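# Pull the stained block from the row, close the gap

## Task

Remove the block with the yellow-brown stain from the row of edge-standing blocks, lay it flat on an empty part of the bench clear of the row, then push the row together so the grey blocks once more stand with their faces touching.

## Robot and tools

Robot: two arms, left_arm and right_arm, each ending in a sixteen-motor, four-digit hand (index, middle, ring, thumb). right_arm carries a right hand; left_arm carries its mirror, a left hand.

Scene frame: origin at table-top height, halfway between the two nominal arm bases. +z is up, +x reaches out over the table, and left_arm sits toward +y. Calibrated bases: left_arm at (-0.021, +0.263, +0.033) m, right_arm at (+0.042, -0.239, +0.048) m, each turned only slightly about z. Camera names do not follow these sides. A camera stand stands behind the arms.

Hand point axes (right hand): +z runs along straight fingers toward the tips, +y points out of the palm face (palm surface at y = -0.062 m), +x runs across the palm away from the thumb. On the left hand +x points toward the thumb. Straight fingertips end about 0.139 m past the knuckles (knuckles at z = -0.017 m). A rigid mast sticks out near the wrist on the palm side (x +0.05 to +0.10, z -0.16 to -0.11, y up to +0.06; x signs flip on the left hand) and can strike objects. Fingertips have rubber caps.

execute_actions(actions, cameras): actions is a list of actions, each lasting 0.5 s. Each action is a table of up to 15 rows, one per 1/30 s step; if fewer rows are given, the final row is held for the remaining steps. Every row is one flat list of 48 numbers, all in [-1, 1], covering both arms even when one stays still:
1-6: left_arm dx, dy, dz, rx, ry, rz;
7-22: left hand motor goals;
23: left current_limit; 24: left speed;
25-30: right_arm dx, dy, dz, rx, ry, rz;
31-46: right hand motor goals;
47: right current_limit; 48: right speed.

Arm numbers are offsets, not poses. They are measured in the axes of that arm's own Hand target, starting from the Hand target as it stood when the action began. Every row in an action refers back to that same starting point, so rows do not add up within an action. Successive actions and calls do add up: sending the same offset again moves the hand further. Scale: 1.0 equals 0.6 m for dx, dy, dz and 180 degrees for rx, ry, rz, which together form one rotation vector. An all-zero arm part means re-request the current target. Commanded orientation is limited to 40 degrees away from the measured one on each step. The hand often stops short of its target, and this arm's elbow droops under load; if it remains short, send the gap as a new offset (or aim higher). Very small offsets may produce no motion. To release a push against something, aim the target back beyond where the hand point actually is.

Hand numbers are absolute goals, not offsets; 0 is a real position. Order for each hand: index_mcp, index_abd, index_pip, index_dip, thumb_cmc, thumb_axl, thumb_mcp, thumb_ipl, middle_mcp, middle_abd, middle_pip, middle_dip, ring_mcp, ring_abd, ring_pip, ring_dip. Each value maps linearly between the hinge's two stops. Straight values: _mcp +0.75, _abd 0.00, _pip +0.58, _dip +0.70, thumb_cmc +0.71, thumb_axl +0.68, thumb_mcp +0.23, thumb_ipl +0.17. Moving toward -1 curls the fingers toward the palm, swings the thumb around in front of the palm, and bends the thumb. To leave a hand unchanged, copy back its hand_goal, hand_current_limit and hand_speed from the last result. current_limit maps -1..+1 to 0..550 mA (floor 11 mA); very low values may leave fingers too weak to rise. speed sets goal slewing at (speed+1)/2 of 8.5 rad/s. Initial values: current_limit +0.4, speed -0.6; the last values sent remain active.

cameras: list of names (cam_head_left, cam_head_right, cam_high, cam_left_wrist, cam_right_wrist, all 672x504), or ["all"]. Images come back only when actions is empty or cameras requests them. An unrecognised name invalidates the call.

zoom_image(camera, region): region is [x0, y0, x1, y1] in pixels from the top-left, no more than 504 on each side, and only for a camera in the latest images.
read_manual(section): gives licence text only; no motion.
finished_scene(scene=1): ends the scene permanently; the goal must hold with the robot's hands off.

Results: for each arm, end_effector_position (m) and end_effector_quat_wxyz in the scene frame (may be off by a few cm), Hand target (the next offsets count from this), joint positions, velocities ("within noise" when at rest) and torques (they include gravity and have offsets; numbers 3 and 4 wrap at ±28 N m). Per hand, in motor order: hand_goal, hand_measured, hand_current_ma (positive pushes toward -1), hand_state (moving, goal, blocked, overload), plus hand_current_limit and hand_speed. A finger squeezes only while its goal lies past the object's surface. A MOTOR HOT line warns of heating; OVER-TEMPERATURE FAULT means that arm has gone limp for 30 s or more.

Avoid: anything falling or being left off the table (that fails the scene); dropping the block or releasing it while moving; slamming or hard pushing into the bench or fixed things; any contact or squeezing between the two hands; holding a finger motor at 495 mA or more for 5 s (it shuts off for 10 s, or is dead for good if overload shows from the start); long stretched-out holds or pushing toward unreachable poses, which heat the motors. Time keeps running while you think, with the last command held. Objects may be nudged briefly by outside pushes.

Each tool is called after ">>>" by a JSON object that holds its "method" and its "body".

## Session

>>> {"method": "execute_actions", "body": {"actions": []}}

Scene clock: 0.00 s.
left_arm: end_effector_position=(+0.3361, +0.2896, +0.3303) hand_goal=(+0.754, +0.000, +0.576, +0.696, +0.714, +0.678, +0.226, +0.168, +0.754, +0.000, +0.576, +0.696, +0.754, +0.000, +0.576, +0.696) hand_measured=(+0.754, +0.000, +0.576, +0.696, +0.714, +0.678, +0.226, +0.168, +0.754, +0.000, +0.576, +0.696, +0.754, +0.000, +0.576, +0.696) hand_current_ma=(+0, +0, +0, +0, +0, +0, +0, +0, +0, +0, +0, +0, +0, +0, +0, +0) hand_state=(overload, goal, goal, goal, goal, goal, goal, goal, goal, goal, goal, goal, goal, goal, goal, goal) hand_current_limit=0.40 hand_speed=-0.60 end_effector_quat_wxyz=(-0.015, +0.400, +0.914, +0.059) | right_arm: end_effector_position=(+0.3311, -0.3543, +0.3325) hand_goal=(+0.754, +0.000, +0.576, +0.696, +0.714, +0.678, +0.226, +0.168, +0.754, +0.000, +0.576, +0.696, +0.754, +0.000, +0.576, +0.696) hand_measured=(+0.754, +0.000, +0.576, +0.696, +0.714, +0.678, +0.226, +0.168, +0.754, +0.000, +0.576, +0.696, +0.754, +0.000, +0.576, +0.696) hand_current_ma=(+0, +0, +0, +0, +0, +0, +0, +0, +0, +0, +0, +0, +0, +0, +0, +0) hand_state=(goal, goal, goal, goal, goal, goal, goal, goal, goal, goal, goal, goal, goal, goal, goal, goal) hand_current_limit=0.40 hand_speed=-0.60 end_effector_quat_wxyz=(+0.044, +0.847, +0.453, +0.274)
Joint positions: left_arm=[-0.195 1.164 1.238 -1.653 -0.122 -0.962] | right_arm=[-0.454 0.652 0.827 -1.337 -0.398 0.19]
Joint velocities: within noise
Joint torques (N m): no reading
Heat: left arm: hottest shoulder 34 °C; right arm: hottest waist 37 °C.
Hand target: left_arm +0.3414, +0.2885, +0.3418; -0.001, +0.400, +0.915, +0.062 | right_arm +0.3337, -0.3558, +0.3442; +0.053, +0.844, +0.454, +0.280

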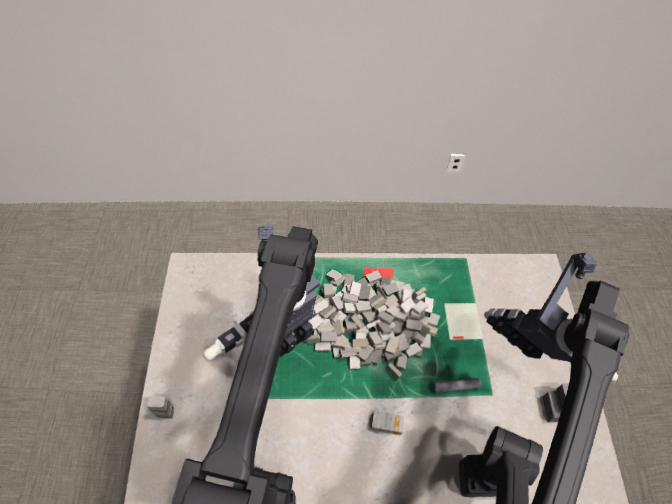

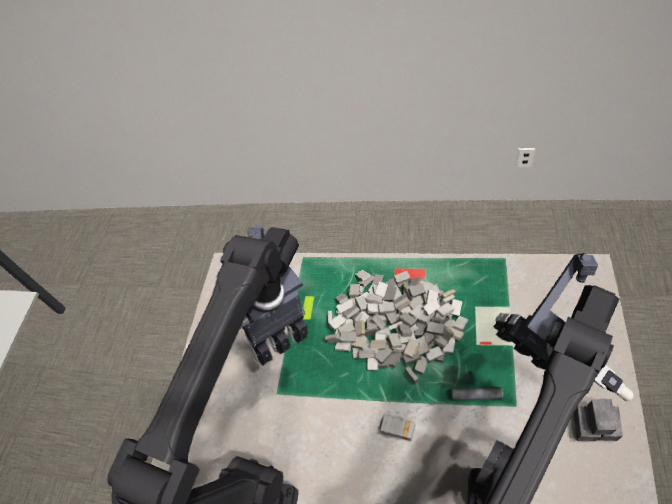

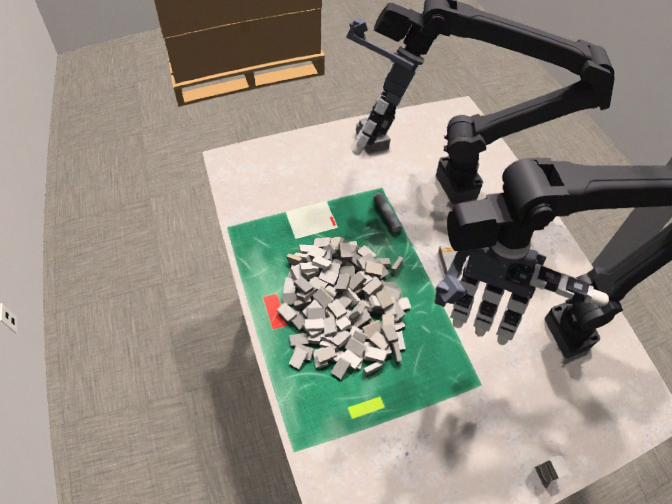

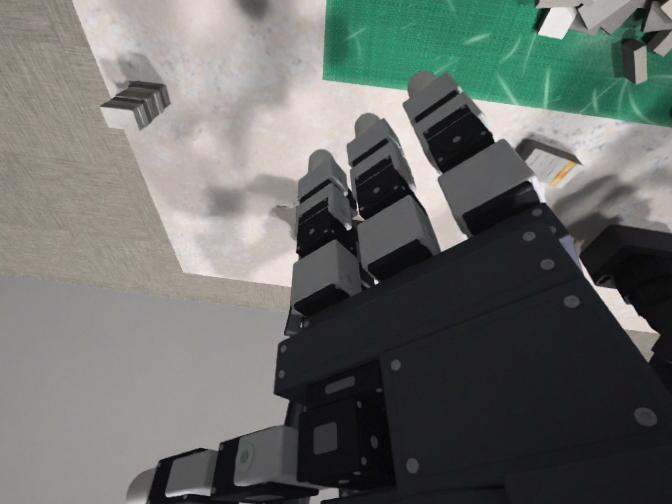

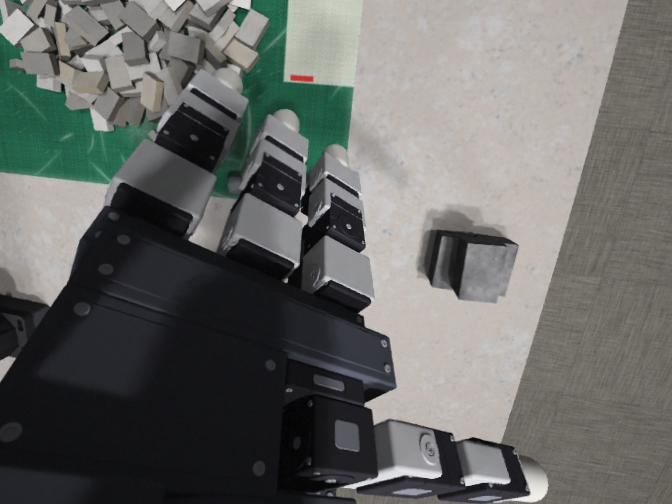

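>>> {"method": "zoom_image", "body": {"camera": "cam_head_left", "region": [340, 390, 440, 465]}}

>>> {"method": "zoom_image", "body": {"camera": "cam_head_left", "region": [120, 375, 220, 450]}}

>>> {"method": "zoom_image", "body": {"camera": "cam_left_wrist", "region": [60, 50, 220, 170]}}

>>> {"method": "zoom_image", "body": {"camera": "cam_left_wrist", "region": [480, 110, 640, 230]}}

>>> {"method": "zoom_image", "body": {"camera": "cam_head_right", "region": [350, 395, 450, 470]}}

>>> {"method": "zoom_image", "body": {"camera": "cam_high", "region": [500, 430, 600, 504]}}

>>> {"method": "zoom_image", "body": {"camera": "cam_high", "region": [360, 160, 520, 320]}}

Scaled by 5.040 from the camera's 672x504 image, which has a finer 960x720 frame.

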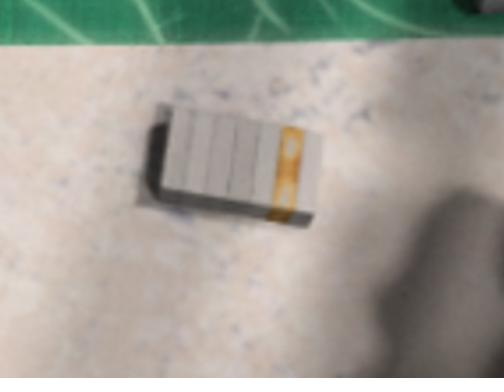

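Scaled by 5.040 from the camera's 672x504 image, which has a finer 960x720 frame.

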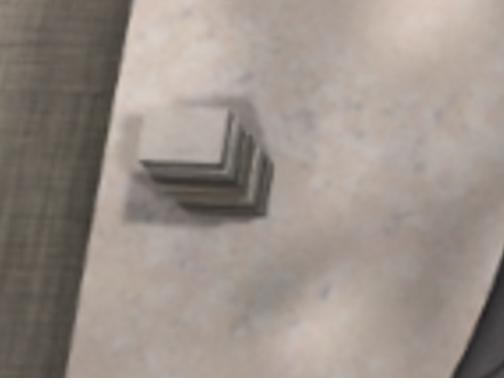

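Scaled by 3.150 from the camera's 672x504 image, which has a finer 960x720 frame.

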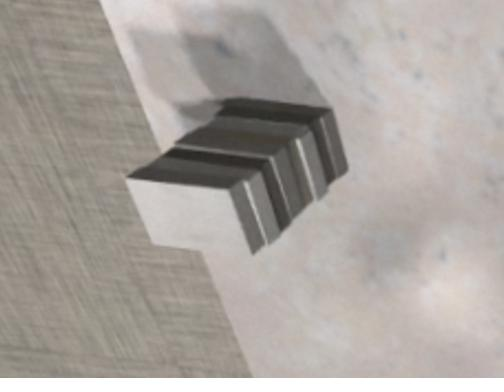

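Scaled by 3.150 from the camera's 672x504 image, which has a finer 960x720 frame.

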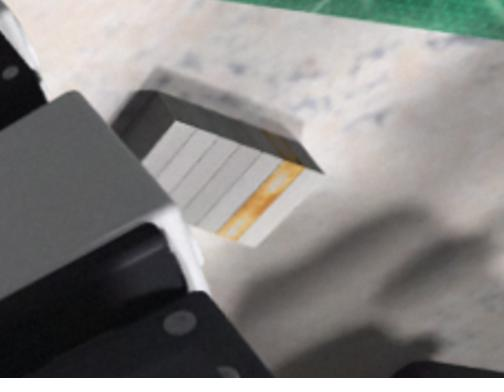

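Scaled by 5.040 from the camera's 672x504 image, which has a finer 960x720 frame.

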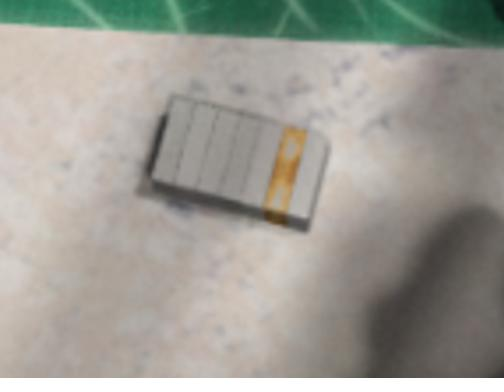

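Scaled by 5.040 from the camera's 672x504 image, which has a finer 960x720 frame.

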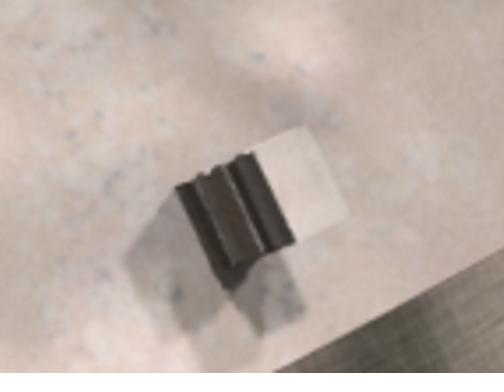

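Scaled by 3.150 from the camera's 672x504 image, which has a finer 960x720 frame.

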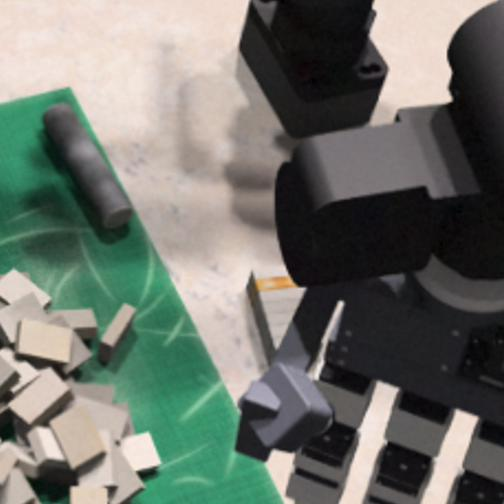

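>>> {"method": "execute_actions", "body": {"actions": [[[0.1065,0.031,0.011,0,0,0,0.754,0,0.576,0.696,0.714,0.678,0.226,0.168,0.754,0,0.576,0.696,0.754,0,0.576,0.696,0.4,-0.6,0.0623,-0.0732,0.0328,0.0366,0.0069,-0.1105,0.95,0,0.95,0.95,0.714,0.678,0.226,0.168,0.95,0,0.95,0.95,0.754,0,0.576,0.696,0.4,-0.6]],[[0.1065,0.031,0.011,0,0,0,0.754,0,0.576,0.696,0.714,0.678,0.226,0.168,0.754,0,0.576,0.696,0.754,0,0.576,0.696,0.4,-0.6,0.082,-0.0435,0.0412,0.0366,0.0069,-0.1105,0.95,0,0.95,0.95,0.714,0.678,0.226,0.168,0.95,0,0.95,0.95,0.754,0,0.576,0.696,0.4,-0.6]],[[0,0,0,0,0,0,0.754,0,0.576,0.696,0.714,0.678,0.226,0.168,0.754,0,0.576,0.696,0.754,0,0.576,0.696,0.4,-0.6,0.09,-0.0083,0.0462,0.0366,0.0069,-0.1105,0.95,0,0.95,0.95,0.714,0.678,0.226,0.168,0.95,0,0.95,0.95,0.754,0,0.576,0.696,0.4,-0.6]],[[0,0,0,0,0,0,0.754,0,0.576,0.696,0.714,0.678,0.226,0.168,0.754,0,0.576,0.696,0.754,0,0.576,0.696,0.4,-0.6,0.0855,0.028,0.047,0.0366,0.0069,-0.1105,0.95,0,0.95,0.95,0.714,0.678,0.226,0.168,0.95,0,0.95,0.95,0.754,0,0.576,0.696,0.4,-0.6]]], "cameras": ["cam_head_left", "cam_high", "cam_right_wrist"]}}

Scene clock: 396.93 s.
left_arm: end_effector_position=(+0.2785, +0.4107, +0.3335) hand_goal=(+0.754, +0.000, +0.576, +0.696, +0.714, +0.678, +0.226, +0.168, +0.754, +0.000, +0.576, +0.696, +0.754, +0.000, +0.576, +0.696) hand_measured=(+0.756, -0.002, +0.576, +0.696, +0.716, +0.678, +0.222, +0.168, +0.754, -0.002, +0.576, +0.696, +0.754, -0.002, +0.576, +0.696) hand_current_ma=(+0, -3, +2, +0, +5, -2, -13, -1, +1, -3, +2, +0, +1, -3, +2, +0) hand_state=(overload, goal, goal, goal, goal, goal, goal, goal, goal, goal, goal, goal, goal, goal, goal, goal) hand_current_limit=0.40 hand_speed=-0.60 end_effector_quat_wxyz=(-0.007, +0.392, +0.918, +0.059) | right_arm: end_effector_position=(+0.3031, -0.1209, +0.2675) hand_goal=(+0.950, +0.000, +0.950, +0.950, +0.714, +0.678, +0.226, +0.168, +0.950, +0.000, +0.950, +0.950, +0.754, +0.000, +0.576, +0.696) hand_measured=(+0.948, +0.000, +0.946, +0.948, +0.716, +0.678, +0.222, +0.168, +0.948, +0.000, +0.946, +0.948, +0.756, +0.002, +0.576, +0.696) hand_current_ma=(+0, +0, -1, +0, +0, +0, -1, +0, +0, +0, -1, +0, +0, +0, +0, +0) hand_state=(goal, goal, goal, goal, goal, goal, goal, goal, goal, goal, goal, goal, goal, goal, goal, goal) hand_current_limit=0.40 hand_speed=-0.60 end_effector_quat_wxyz=(+0.006, +0.343, +0.933, +0.105)
Joint positions: left_arm=[0.235 0.993 1.129 -1.651 -0.104 -0.546] | right_arm=[0.232 0.739 0.768 -1.477 -0.172 -0.652]
Joint torques (N m): left_arm=[1.61 -3.49 9.21 0.65 -0.23 0.03] | right_arm=[-1.08 -2.96 11.11 0.39 -0.06 -0.11]
Heat: left arm: hottest elbow 42 °C; right arm: hottest elbow 42 °C.
Hand target: left_arm +0.2821, +0.4084, +0.3394; -0.001, +0.400, +0.915, +0.062 | right_arm +0.3100, -0.1216, +0.2811; +0.022, +0.340, +0.933, +0.113
Off the commanded pose: left_arm 0.007 m, 1 deg | right_arm 0.015 m, 2 deg.
Images, in order (width x height): cam_head_left 672x504, cam_high 672x504, cam_right_wrist 672x504.

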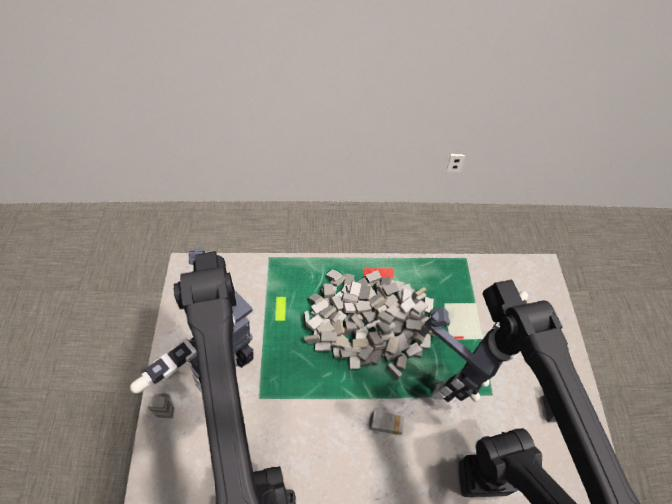

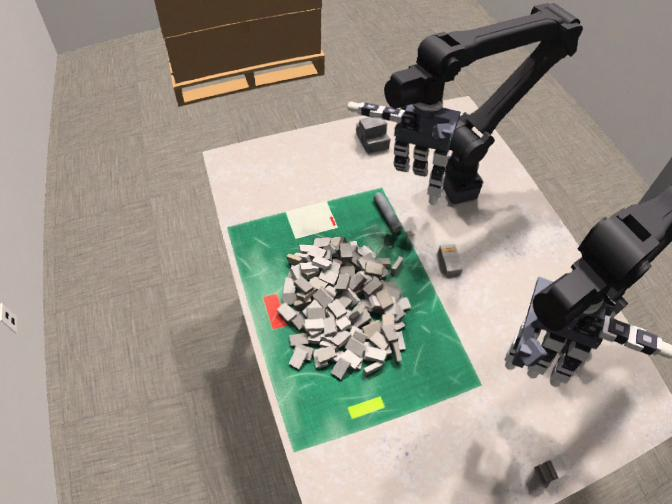

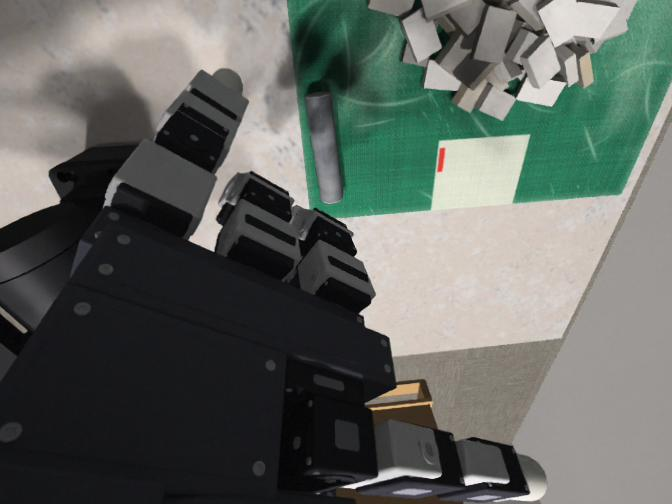

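>>> {"method": "execute_actions", "body": {"actions": [[[0,0,0,0,0,0,0.754,0,0.576,0.696,0.714,0.678,0.226,0.168,0.754,0,0.576,0.696,0.754,0,0.576,0.696,0.4,-0.6,0.069,0.0605,0.0433,0.0366,0.0069,-0.1105,0.95,0,0.95,0.95,0.714,0.678,0.226,0.168,0.95,0,0.95,0.95,0.754,0,0.576,0.696,0.4,-0.6]],[[0,0,0,0,0,0,0.754,0,0.576,0.696,0.714,0.678,0.226,0.168,0.754,0,0.576,0.696,0.754,0,0.576,0.696,0.4,-0.6,0.0425,0.0847,0.0362,0.0366,0.0069,-0.1105,0.95,0,0.95,0.95,0.714,0.678,0.226,0.168,0.95,0,0.95,0.95,0.754,0,0.576,0.696,0.4,-0.6]]], "cameras": ["cam_head_left","cam_head_right", "cam_high", "cam_right_wrist"]}}

Scene clock: 406.80 s.
left_arm: end_effector_position=(+0.2785, +0.4107, +0.3335) hand_goal=(+0.754, +0.000, +0.576, +0.696, +0.714, +0.678, +0.226, +0.168, +0.754, +0.000, +0.576, +0.696, +0.754, +0.000, +0.576, +0.696) hand_measured=(+0.756, -0.002, +0.576, +0.696, +0.716, +0.678, +0.222, +0.168, +0.754, -0.002, +0.576, +0.696, +0.754, -0.002, +0.576, +0.696) hand_current_ma=(+0, -3, +2, +0, +5, -2, -13, -1, +1, -3, +2, +0, +1, -3, +2, +0) hand_state=(overload, goal, goal, goal, goal, goal, goal, goal, goal, goal, goal, goal, goal, goal, goal, goal) hand_current_limit=0.40 hand_speed=-0.60 end_effector_quat_wxyz=(-0.007, +0.392, +0.918, +0.059) | right_arm: end_effector_position=(+0.2872, -0.0082, +0.2323) hand_goal=(+0.950, +0.000, +0.950, +0.950, +0.714, +0.678, +0.226, +0.168, +0.950, +0.000, +0.950, +0.950, +0.754, +0.000, +0.576, +0.696) hand_measured=(+0.946, +0.000, +0.948, +0.948, +0.712, +0.678, +0.222, +0.168, +0.946, +0.000, +0.948, +0.948, +0.754, +0.000, +0.576, +0.696) hand_current_ma=(-1, +0, +0, +0, +0, +0, -1, +0, -1, +0, +0, +0, +0, +0, +0, +0) hand_state=(goal, goal, goal, goal, goal, goal, goal, goal, goal, goal, goal, goal, goal, goal, goal, goal) hand_current_limit=0.40 hand_speed=-0.60 end_effector_quat_wxyz=(-0.018, +0.002, +1.000, -0.011)
Joint positions: left_arm=[0.235 0.993 1.129 -1.651 -0.104 -0.546] | right_arm=[0.608 1.069 0.908 -1.452 -0.001 -0.987]
Joint torques (N m): left_arm=[1.61 -3.43 9.18 0.66 -0.22 0.03] | right_arm=[-1.03 -7.94 11.45 -0.14 0.09 -0.12]
Heat: left arm: hottest elbow 42 °C; right arm: hottest elbow 42 °C.
Hand target: left_arm +0.2821, +0.4084, +0.3394; -0.001, +0.400, +0.915, +0.062 | right_arm +0.2984, -0.0045, +0.2498; +0.001, +0.001, +1.000, +0.000
Off the commanded pose: left_arm 0.007 m, 1 deg | right_arm 0.021 m, 3 deg.
Images, in order (width x height): cam_head_left 672x504, cam_head_right 672x504, cam_high 672x504, cam_right_wrist 672x504.

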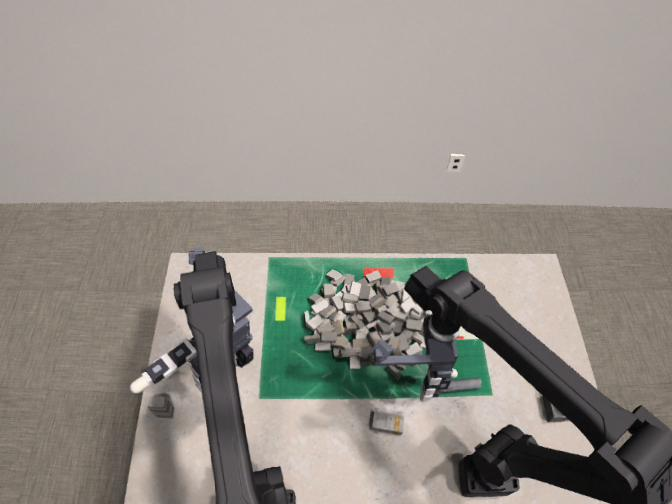

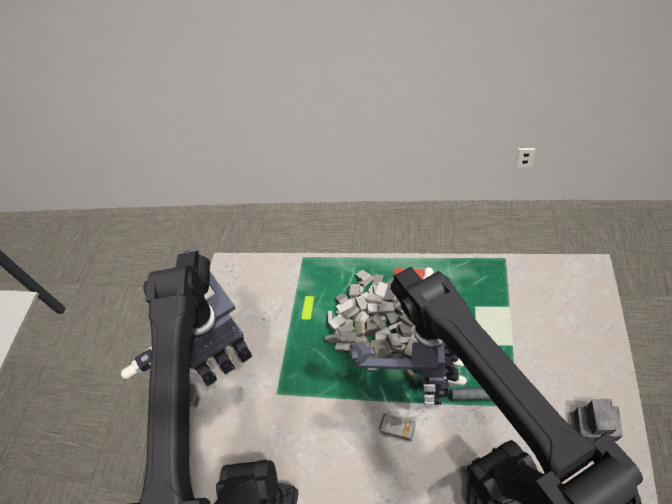

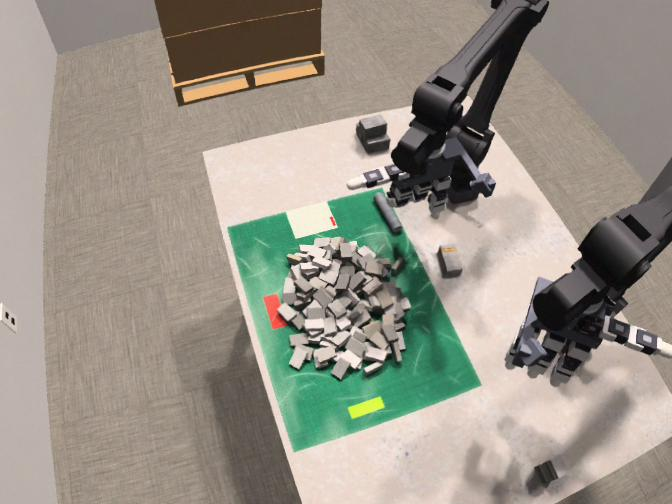

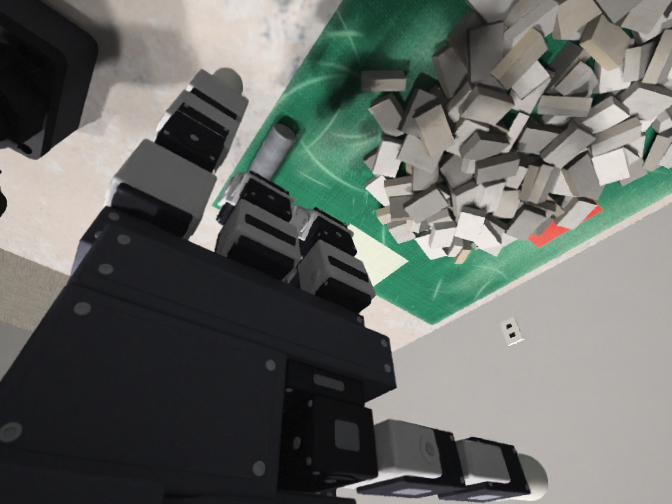

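>>> {"method": "zoom_image", "body": {"camera": "cam_head_left", "region": [350, 350, 500, 460]}}

>>> {"method": "zoom_image", "body": {"camera": "cam_head_right", "region": [350, 350, 500, 460]}}

>>> {"method": "zoom_image", "body": {"camera": "cam_high", "region": [380, 150, 530, 300]}}

Scaled by 3.360 from the camera's 672x504 image, which has a finer 960x720 frame.

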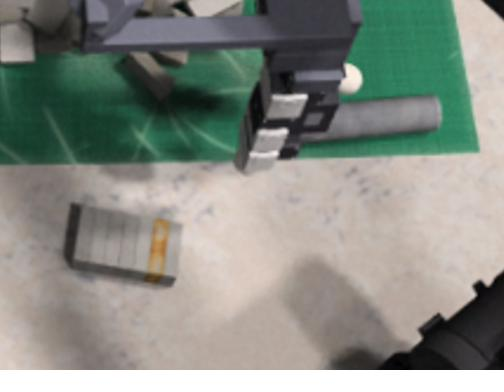

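Scaled by 3.360 from the camera's 672x504 image, which has a finer 960x720 frame.

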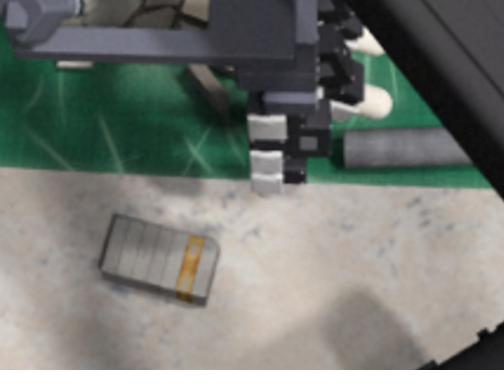

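Scaled by 3.360 from the camera's 672x504 image, which has a finer 960x720 frame.

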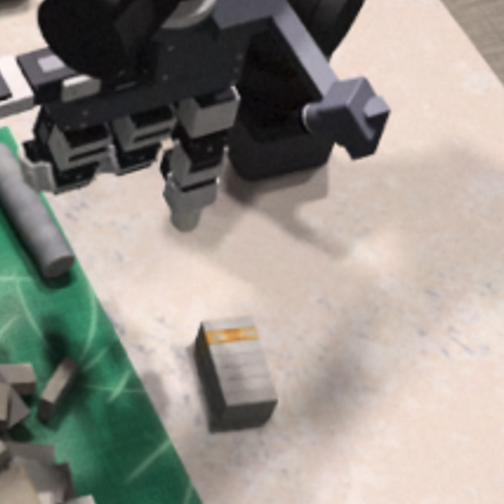

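>>> {"method": "execute_actions", "body": {"actions": [[[0,0,0,0,0,0,0.754,0,0.576,0.696,0.714,0.678,0.226,0.168,0.754,0,0.576,0.696,0.754,0,0.576,0.696,0.4,-0.6,0.054,0.0015,0.03,0,0,0.0417,0.754,0,0.576,0.696,0.714,0.678,0.226,0.168,0.95,0,0.95,0.95,-0.34,0,-0.73,-0.17,0.4,-0.6]],[[0,0,0,0,0,0,0.754,0,0.576,0.696,0.714,0.678,0.226,0.168,0.754,0,0.576,0.696,0.754,0,0.576,0.696,0.4,-0.6,0.054,0.0015,0.07,0,0,0.0416,0.754,0,0.576,0.696,0.714,0.678,0.226,0.168,0.95,0,0.95,0.95,-0.34,0,-0.73,-0.17,0.4,-0.6]]], "cameras": ["cam_head_left","cam_high", "cam_right_wrist"]}}

Scene clock: 479.73 s.
left_arm: end_effector_position=(+0.2785, +0.4107, +0.3335) hand_goal=(+0.754, +0.000, +0.576, +0.696, +0.714, +0.678, +0.226, +0.168, +0.754, +0.000, +0.576, +0.696, +0.754, +0.000, +0.576, +0.696) hand_measured=(+0.756, -0.002, +0.576, +0.696, +0.716, +0.678, +0.222, +0.168, +0.754, -0.002, +0.576, +0.696, +0.754, -0.002, +0.576, +0.696) hand_current_ma=(+0, -3, +2, +0, +5, -2, -13, -1, +1, -3, +2, +0, +1, -3, +2, +0) hand_state=(overload, goal, goal, goal, goal, goal, goal, goal, goal, goal, goal, goal, goal, goal, goal, goal) hand_current_limit=0.40 hand_speed=-0.60 end_effector_quat_wxyz=(-0.007, +0.392, +0.918, +0.059) | right_arm: end_effector_position=(+0.2273, -0.0036, +0.1813) hand_goal=(+0.754, +0.000, +0.576, +0.696, +0.714, +0.678, +0.226, +0.168, +0.950, +0.000, +0.950, +0.950, -0.340, +0.000, -0.730, -0.170) hand_measured=(+0.752, +0.000, +0.578, +0.698, +0.714, +0.678, +0.222, +0.168, +0.946, +0.000, +0.948, +0.948, -0.320, +0.000, -0.726, -0.168) hand_current_ma=(+0, +0, +0, +0, +0, +0, -1, +0, -1, +0, +0, +0, +15, +0, +1, +0) hand_state=(goal, goal, goal, goal, goal, goal, goal, goal, goal, goal, goal, goal, goal, goal, goal, goal) hand_current_limit=0.40 hand_speed=-0.60 end_effector_quat_wxyz=(-0.010, +0.126, +0.992, -0.011)
Joint positions: left_arm=[0.235 0.993 1.129 -1.651 -0.104 -0.546] | right_arm=[0.867 0.928 0.686 -1.358 -0.003 -0.479]
Joint torques (N m): left_arm=[1.73 -3.37 9.21 0.66 -0.22 0.02] | right_arm=[-0.5 -5.13 9.69 0.34 0.1 0.15]
Heat: left arm: hottest elbow 43 °C; right arm: hottest elbow 43 °C.
Hand target: left_arm +0.2821, +0.4084, +0.3394; -0.001, +0.400, +0.915, +0.062 | right_arm +0.2342, +0.0016, +0.1898; +0.001, +0.131, +0.991, +0.000
Off the commanded pose: left_arm 0.007 m, 1 deg | right_arm 0.012 m, 2 deg.
Images, in order (width x height): cam_head_left 672x504, cam_high 672x504, cam_right_wrist 672x504.

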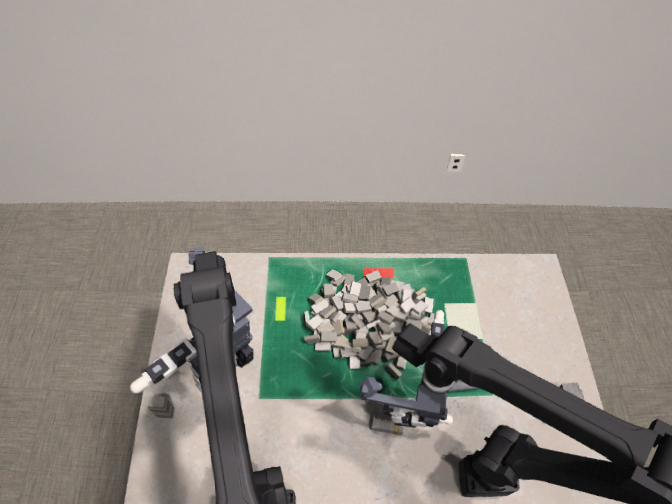

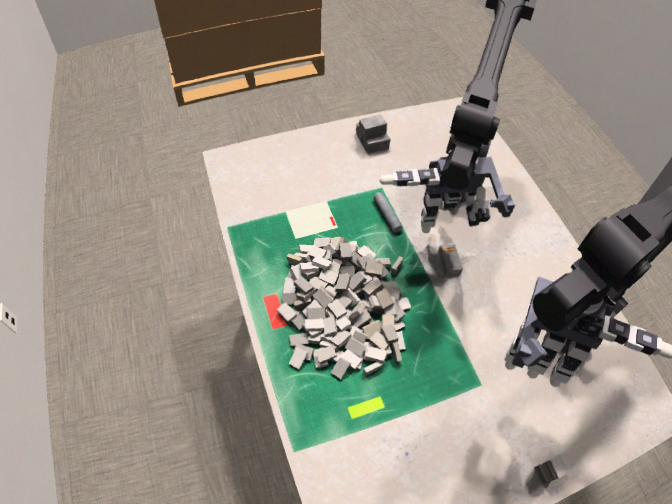

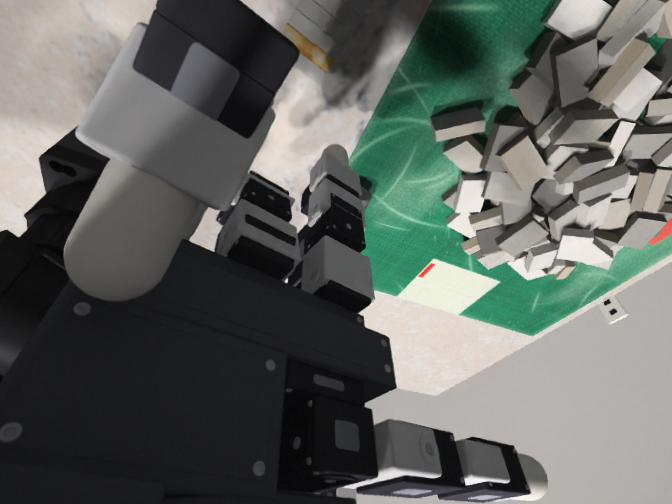

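>>> {"method": "zoom_image", "body": {"camera": "cam_right_wrist", "region": [240, 0, 420, 200]}}

>>> {"method": "zoom_image", "body": {"camera": "cam_high", "region": [390, 160, 510, 290]}}

Scaled by 2.520 from the camera's 672x504 image, which has a finer 960x720 frame.

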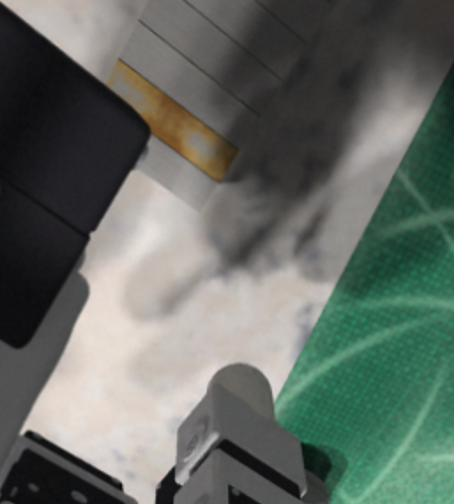

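Scaled by 3.877 from the camera's 672x504 image, which has a finer 960x720 frame.

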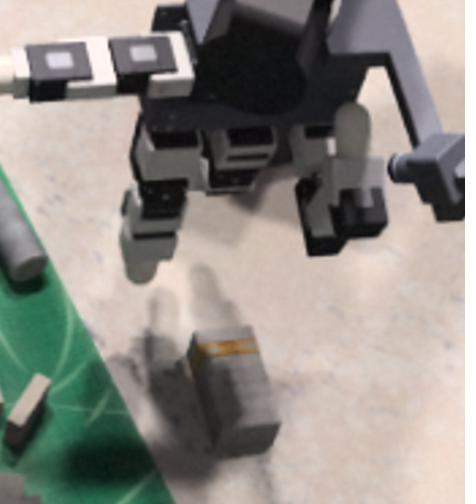

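>>> {"method": "execute_actions", "body": {"actions": [[[0,0,0,0,0,0,0.754,0,0.576,0.696,0.714,0.678,0.226,0.168,0.754,0,0.576,0.696,0.754,0,0.576,0.696,0.4,-0.6,0,0.036,0.038,0,0,0,0.754,0,0.576,0.696,0.714,0.678,0.226,0.168,0.95,0,0.95,0.95,-0.34,0,-0.73,-0.17,0.4,-0.6]],[[0,0,0,0,0,0,0.754,0,0.576,0.696,0.714,0.678,0.226,0.168,0.754,0,0.576,0.696,0.754,0,0.576,0.696,0.4,-0.6,0,0.036,0.038,0,0,0,0.754,0,0.576,0.696,0.714,0.678,0.226,0.168,0.95,0,0.95,0.95,-0.34,0,-0.73,-0.17,0.4,-0.6]]], "cameras": ["cam_head_left","cam_high", "cam_right_wrist"]}}

>>> {"method": "zoom_image", "body": {"camera": "cam_right_wrist", "region": [240, 0, 440, 200]}}

>>> {"method": "zoom_image", "body": {"camera": "cam_high", "region": [390, 180, 510, 310]}}

Scene clock: 521.30 s.
left_arm: end_effector_position=(+0.2785, +0.4107, +0.3335) hand_goal=(+0.754, +0.000, +0.576, +0.696, +0.714, +0.678, +0.226, +0.168, +0.754, +0.000, +0.576, +0.696, +0.754, +0.000, +0.576, +0.696) hand_measured=(+0.756, -0.002, +0.576, +0.696, +0.716, +0.678, +0.222, +0.168, +0.754, -0.002, +0.576, +0.696, +0.754, -0.002, +0.576, +0.696) hand_current_ma=(+0, -3, +2, +0, +5, -2, -13, -1, +1, -3, +2, +0, +1, -3, +2, +0) hand_state=(overload, goal, goal, goal, goal, goal, goal, goal, goal, goal, goal, goal, goal, goal, goal, goal) hand_current_limit=0.40 hand_speed=-0.60 end_effector_quat_wxyz=(-0.007, +0.392, +0.918, +0.059) | right_arm: end_effector_position=(+0.2441, +0.0405, +0.1440) hand_goal=(+0.754, +0.000, +0.576, +0.696, +0.714, +0.678, +0.226, +0.168, +0.950, +0.000, +0.950, +0.950, -0.340, +0.000, -0.730, -0.170) hand_measured=(+0.754, +0.000, +0.578, +0.698, +0.714, +0.678, +0.222, +0.168, +0.946, +0.000, +0.948, +0.948, -0.322, +0.000, -0.726, -0.168) hand_current_ma=(+0, +0, +0, +0, +0, +0, -1, +0, -1, +0, +0, +0, +12, +0, +1, +0) hand_state=(goal, goal, goal, goal, goal, goal, goal, goal, goal, goal, goal, goal, goal, goal, goal, goal) hand_current_limit=0.40 hand_speed=-0.60 end_effector_quat_wxyz=(-0.002, +0.129, +0.992, -0.004)
Joint positions: left_arm=[0.235 0.993 1.129 -1.651 -0.104 -0.546] | right_arm=[0.937 1.099 0.682 -1.162 0 -0.404]
Joint torques (N m): left_arm=[1.67 -3.49 9.2 0.69 -0.21 0.03] | right_arm=[-0.21 -7.06 8.03 0.36 0.04 0.14]
Heat: left arm: hottest elbow 43 °C; right arm: hottest elbow 41 °C.
Hand target: left_arm +0.2821, +0.4084, +0.3394; -0.001, +0.400, +0.915, +0.062 | right_arm +0.2454, +0.0433, +0.1441; +0.001, +0.131, +0.991, +0.000
Off the commanded pose: left_arm 0.007 m, 1 deg | right_arm 0.003 m, 1 deg.
Images, in order (width x height): cam_head_left 672x504, cam_high 672x504, cam_right_wrist 672x504.

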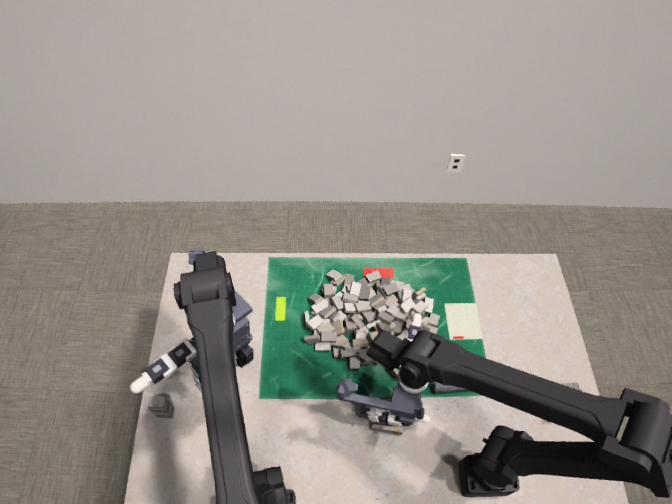

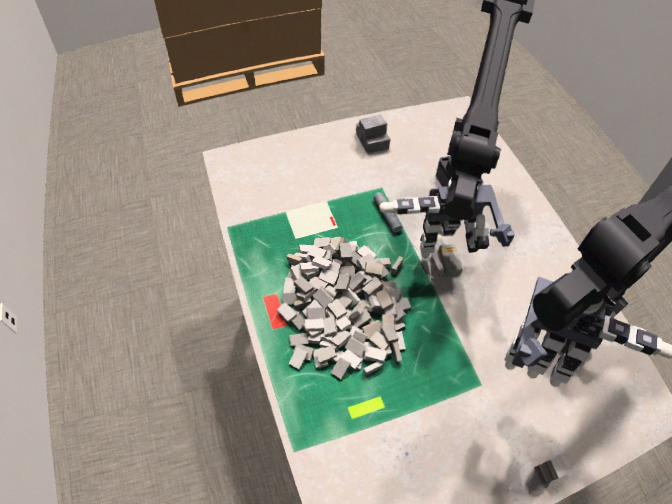

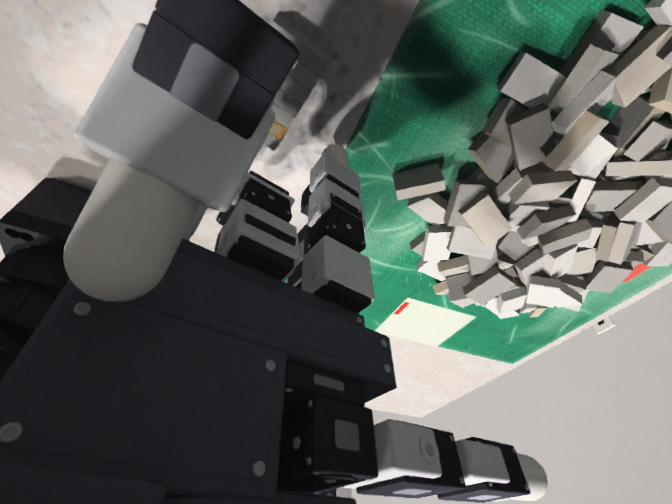

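Scaled by 2.520 from the camera's 672x504 image, which has a finer 960x720 frame.

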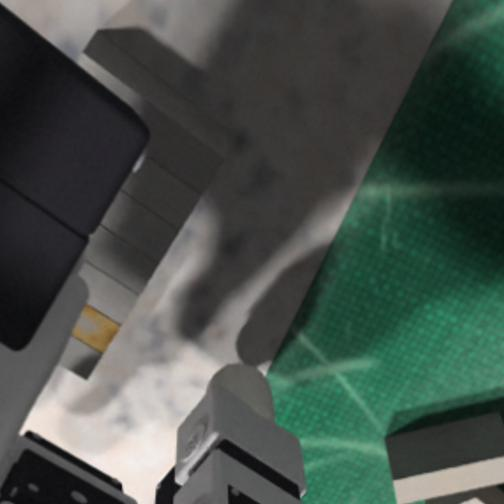

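Scaled by 3.877 from the camera's 672x504 image, which has a finer 960x720 frame.

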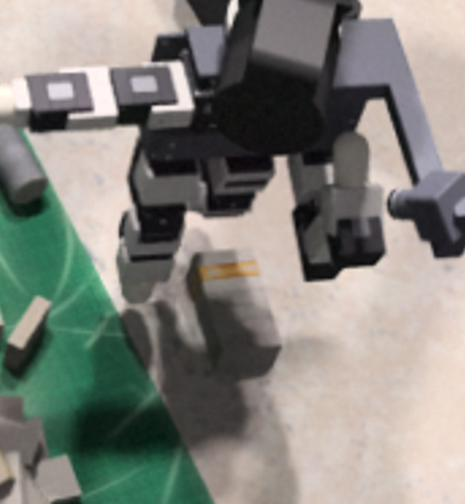

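>>> {"method": "execute_actions", "body": {"actions": [[[0,0,0,0,0,0,0.754,0,0.576,0.696,0.714,0.678,0.226,0.168,0.754,0,0.576,0.696,0.754,0,0.576,0.696,0.4,-0.6,0,-0.02,0.03,0,0,-0.022,0.754,0,0.576,0.696,0.714,0.678,0.226,0.168,0.95,0,0.95,0.95,-0.34,0,-0.73,-0.17,0.4,-0.6]]], "cameras": ["cam_high", "cam_right_wrist"]}}

>>> {"method": "zoom_image", "body": {"camera": "cam_right_wrist", "region": [240, 0, 440, 200]}}

>>> {"method": "zoom_image", "body": {"camera": "cam_high", "region": [390, 200, 490, 310]}}

Scene clock: 576.10 s.
left_arm: end_effector_position=(+0.2785, +0.4107, +0.3335) hand_goal=(+0.754, +0.000, +0.576, +0.696, +0.714, +0.678, +0.226, +0.168, +0.754, +0.000, +0.576, +0.696, +0.754, +0.000, +0.576, +0.696) hand_measured=(+0.756, -0.002, +0.576, +0.696, +0.716, +0.678, +0.222, +0.168, +0.754, -0.002, +0.576, +0.696, +0.754, -0.002, +0.576, +0.696) hand_current_ma=(+0, -3, +2, +0, +5, -2, -13, -1, +1, -3, +2, +0, +1, -3, +2, +0) hand_state=(overload, goal, goal, goal, goal, goal, goal, goal, goal, goal, goal, goal, goal, goal, goal, goal) hand_current_limit=0.40 hand_speed=-0.60 end_effector_quat_wxyz=(-0.007, +0.392, +0.918, +0.059) | right_arm: end_effector_position=(+0.2421, +0.0344, +0.1319) hand_goal=(+0.754, +0.000, +0.576, +0.696, +0.714, +0.678, +0.226, +0.168, +0.950, +0.000, +0.950, +0.950, -0.340, +0.000, -0.730, -0.170) hand_measured=(+0.754, -0.006, +0.576, +0.694, +0.714, +0.678, +0.222, +0.168, +0.946, +0.000, +0.948, +0.948, -0.324, +0.000, -0.728, -0.168) hand_current_ma=(+0, -2, +0, +0, +0, +0, -2, +0, -1, +0, +0, +0, +11, +0, +0, +0) hand_state=(goal, goal, goal, goal, goal, goal, goal, goal, goal, goal, goal, goal, goal, goal, goal, goal) hand_current_limit=0.40 hand_speed=-0.60 end_effector_quat_wxyz=(+0.002, +0.098, +0.995, +0.001)
Joint positions: left_arm=[0.235 0.993 1.129 -1.651 -0.104 -0.546] | right_arm=[0.909 1.092 0.639 -1.113 0.002 -0.492]
Joint torques (N m): left_arm=[1.61 -3.49 9.18 0.66 -0.22 0.03] | right_arm=[-1.2 -6.48 6.98 0.4 -0.04 -0.11]
Heat: left arm: hottest elbow 43 °C; right arm: hottest elbow 40 °C.
Hand target: left_arm +0.2821, +0.4084, +0.3394; -0.001, +0.400, +0.915, +0.062 | right_arm +0.2424, +0.0317, +0.1262; +0.001, +0.097, +0.995, +0.000
Off the commanded pose: left_arm 0.007 m, 1 deg | right_arm 0.006 m, 0 deg.
Images, in order (width x height): cam_high 672x504, cam_right_wrist 672x504.

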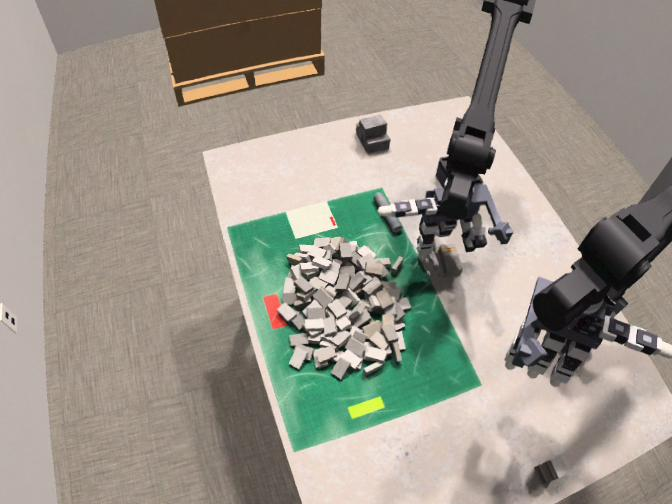

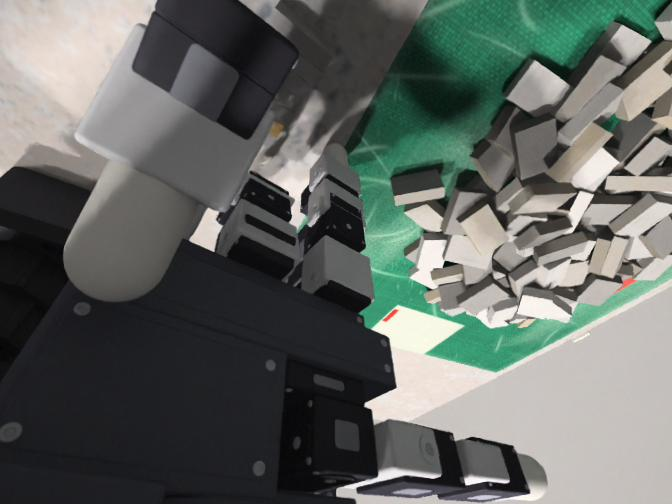

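Scaled by 2.520 from the camera's 672x504 image, which has a finer 960x720 frame.

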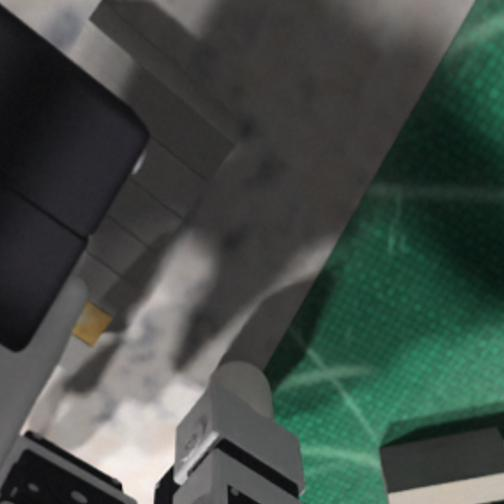

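Scaled by 4.582 from the camera's 672x504 image, which has a finer 960x720 frame.

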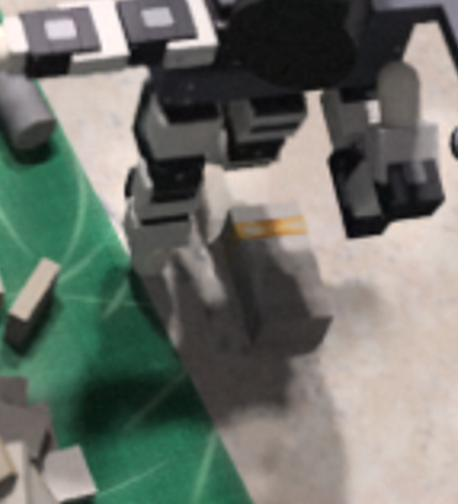

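>>> {"method": "execute_actions", "body": {"actions": [[[0,0,0,0,0,0,0.754,0,0.576,0.696,0.714,0.678,0.226,0.168,0.754,0,0.576,0.696,0.754,0,0.576,0.696,0.4,-0.6,0.04,-0.0133,0.01,0,0,0,0.754,0,0.576,0.696,0.714,0.678,0.226,0.168,0.95,0,0.95,0.95,-0.34,0,-0.73,-0.17,0.4,-0.6]]], "cameras": ["cam_high", "cam_right_wrist"]}}

>>> {"method": "zoom_image", "body": {"camera": "cam_right_wrist", "region": [240, 0, 440, 200]}}

>>> {"method": "zoom_image", "body": {"camera": "cam_high", "region": [390, 200, 490, 310]}}

Scene clock: 595.10 s.
left_arm: end_effector_position=(+0.2785, +0.4107, +0.3335) hand_goal=(+0.754, +0.000, +0.576, +0.696, +0.714, +0.678, +0.226, +0.168, +0.754, +0.000, +0.576, +0.696, +0.754, +0.000, +0.576, +0.696) hand_measured=(+0.756, -0.002, +0.576, +0.696, +0.716, +0.678, +0.222, +0.168, +0.754, -0.002, +0.576, +0.696, +0.754, -0.002, +0.576, +0.696) hand_current_ma=(+0, -3, +2, +0, +5, -2, -13, -1, +1, -3, +2, +0, +1, -3, +2, +0) hand_state=(overload, goal, goal, goal, goal, goal, goal, goal, goal, goal, goal, goal, goal, goal, goal, goal) hand_current_limit=0.40 hand_speed=-0.60 end_effector_quat_wxyz=(-0.007, +0.392, +0.918, +0.059) | right_arm: end_effector_position=(+0.2256, +0.0326, +0.1321) hand_goal=(+0.754, +0.000, +0.576, +0.696, +0.714, +0.678, +0.226, +0.168, +0.950, +0.000, +0.950, +0.950, -0.340, +0.000, -0.730, -0.170) hand_measured=(+0.746, +0.036, +0.572, +0.694, +0.714, +0.678, +0.222, +0.168, +0.946, +0.000, +0.948, +0.948, -0.324, +0.000, -0.728, -0.168) hand_current_ma=(-3, +29, -1, +0, +0, +0, -2, +0, -1, +0, +0, +0, +11, +0, +0, +0) hand_state=(goal, blocked, goal, goal, goal, goal, goal, goal, goal, goal, goal, goal, goal, goal, goal, goal) hand_current_limit=0.40 hand_speed=-0.60 end_effector_quat_wxyz=(+0.012, +0.097, +0.995, +0.010)
Joint positions: left_arm=[0.235 0.993 1.129 -1.651 -0.104 -0.546] | right_arm=[0.963 1.037 0.598 -1.102 0.011 -0.442]
Joint torques (N m): left_arm=[1.67 -3.43 9.2 0.66 -0.21 0.04] | right_arm=[0.26 -5.19 6.49 0.12 -0.35 0.13]
Heat: left arm: hottest elbow 43 °C; right arm: hottest elbow 39 °C.
Hand target: left_arm +0.2821, +0.4084, +0.3394; -0.001, +0.400, +0.915, +0.062 | right_arm +0.2174, +0.0286, +0.1202; +0.001, +0.097, +0.995, +0.000
Off the commanded pose: left_arm 0.007 m, 1 deg | right_arm 0.015 m, 2 deg.
Images, in order (width x height): cam_high 672x504, cam_right_wrist 672x504.

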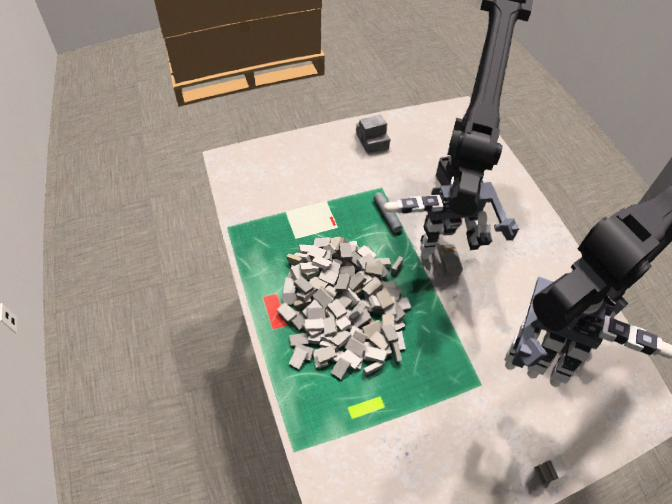

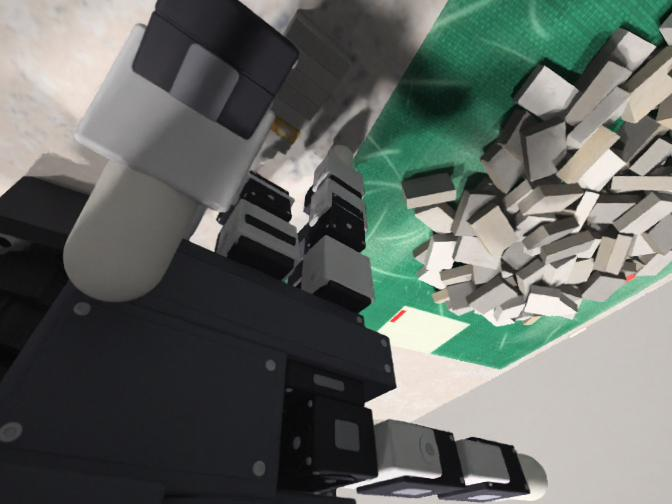

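Scaled by 2.520 from the camera's 672x504 image, which has a finer 960x720 frame.

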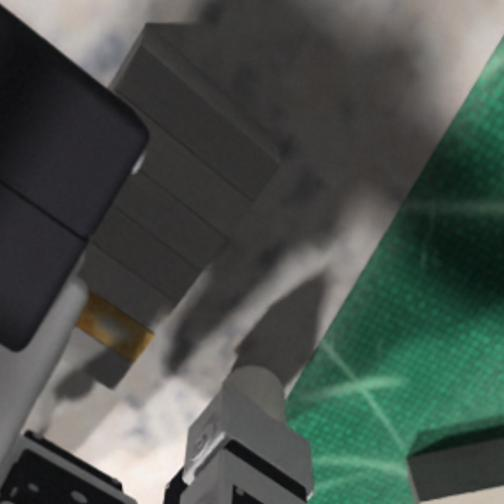

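Scaled by 4.582 from the camera's 672x504 image, which has a finer 960x720 frame.

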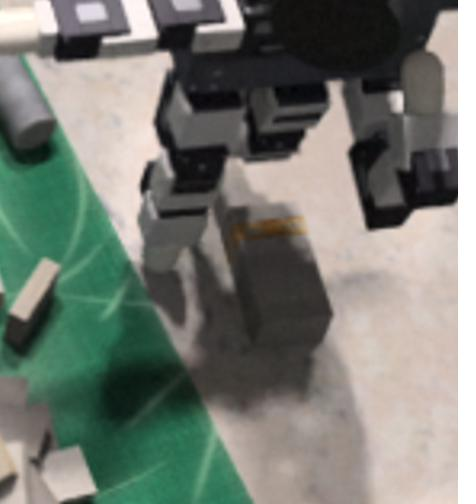

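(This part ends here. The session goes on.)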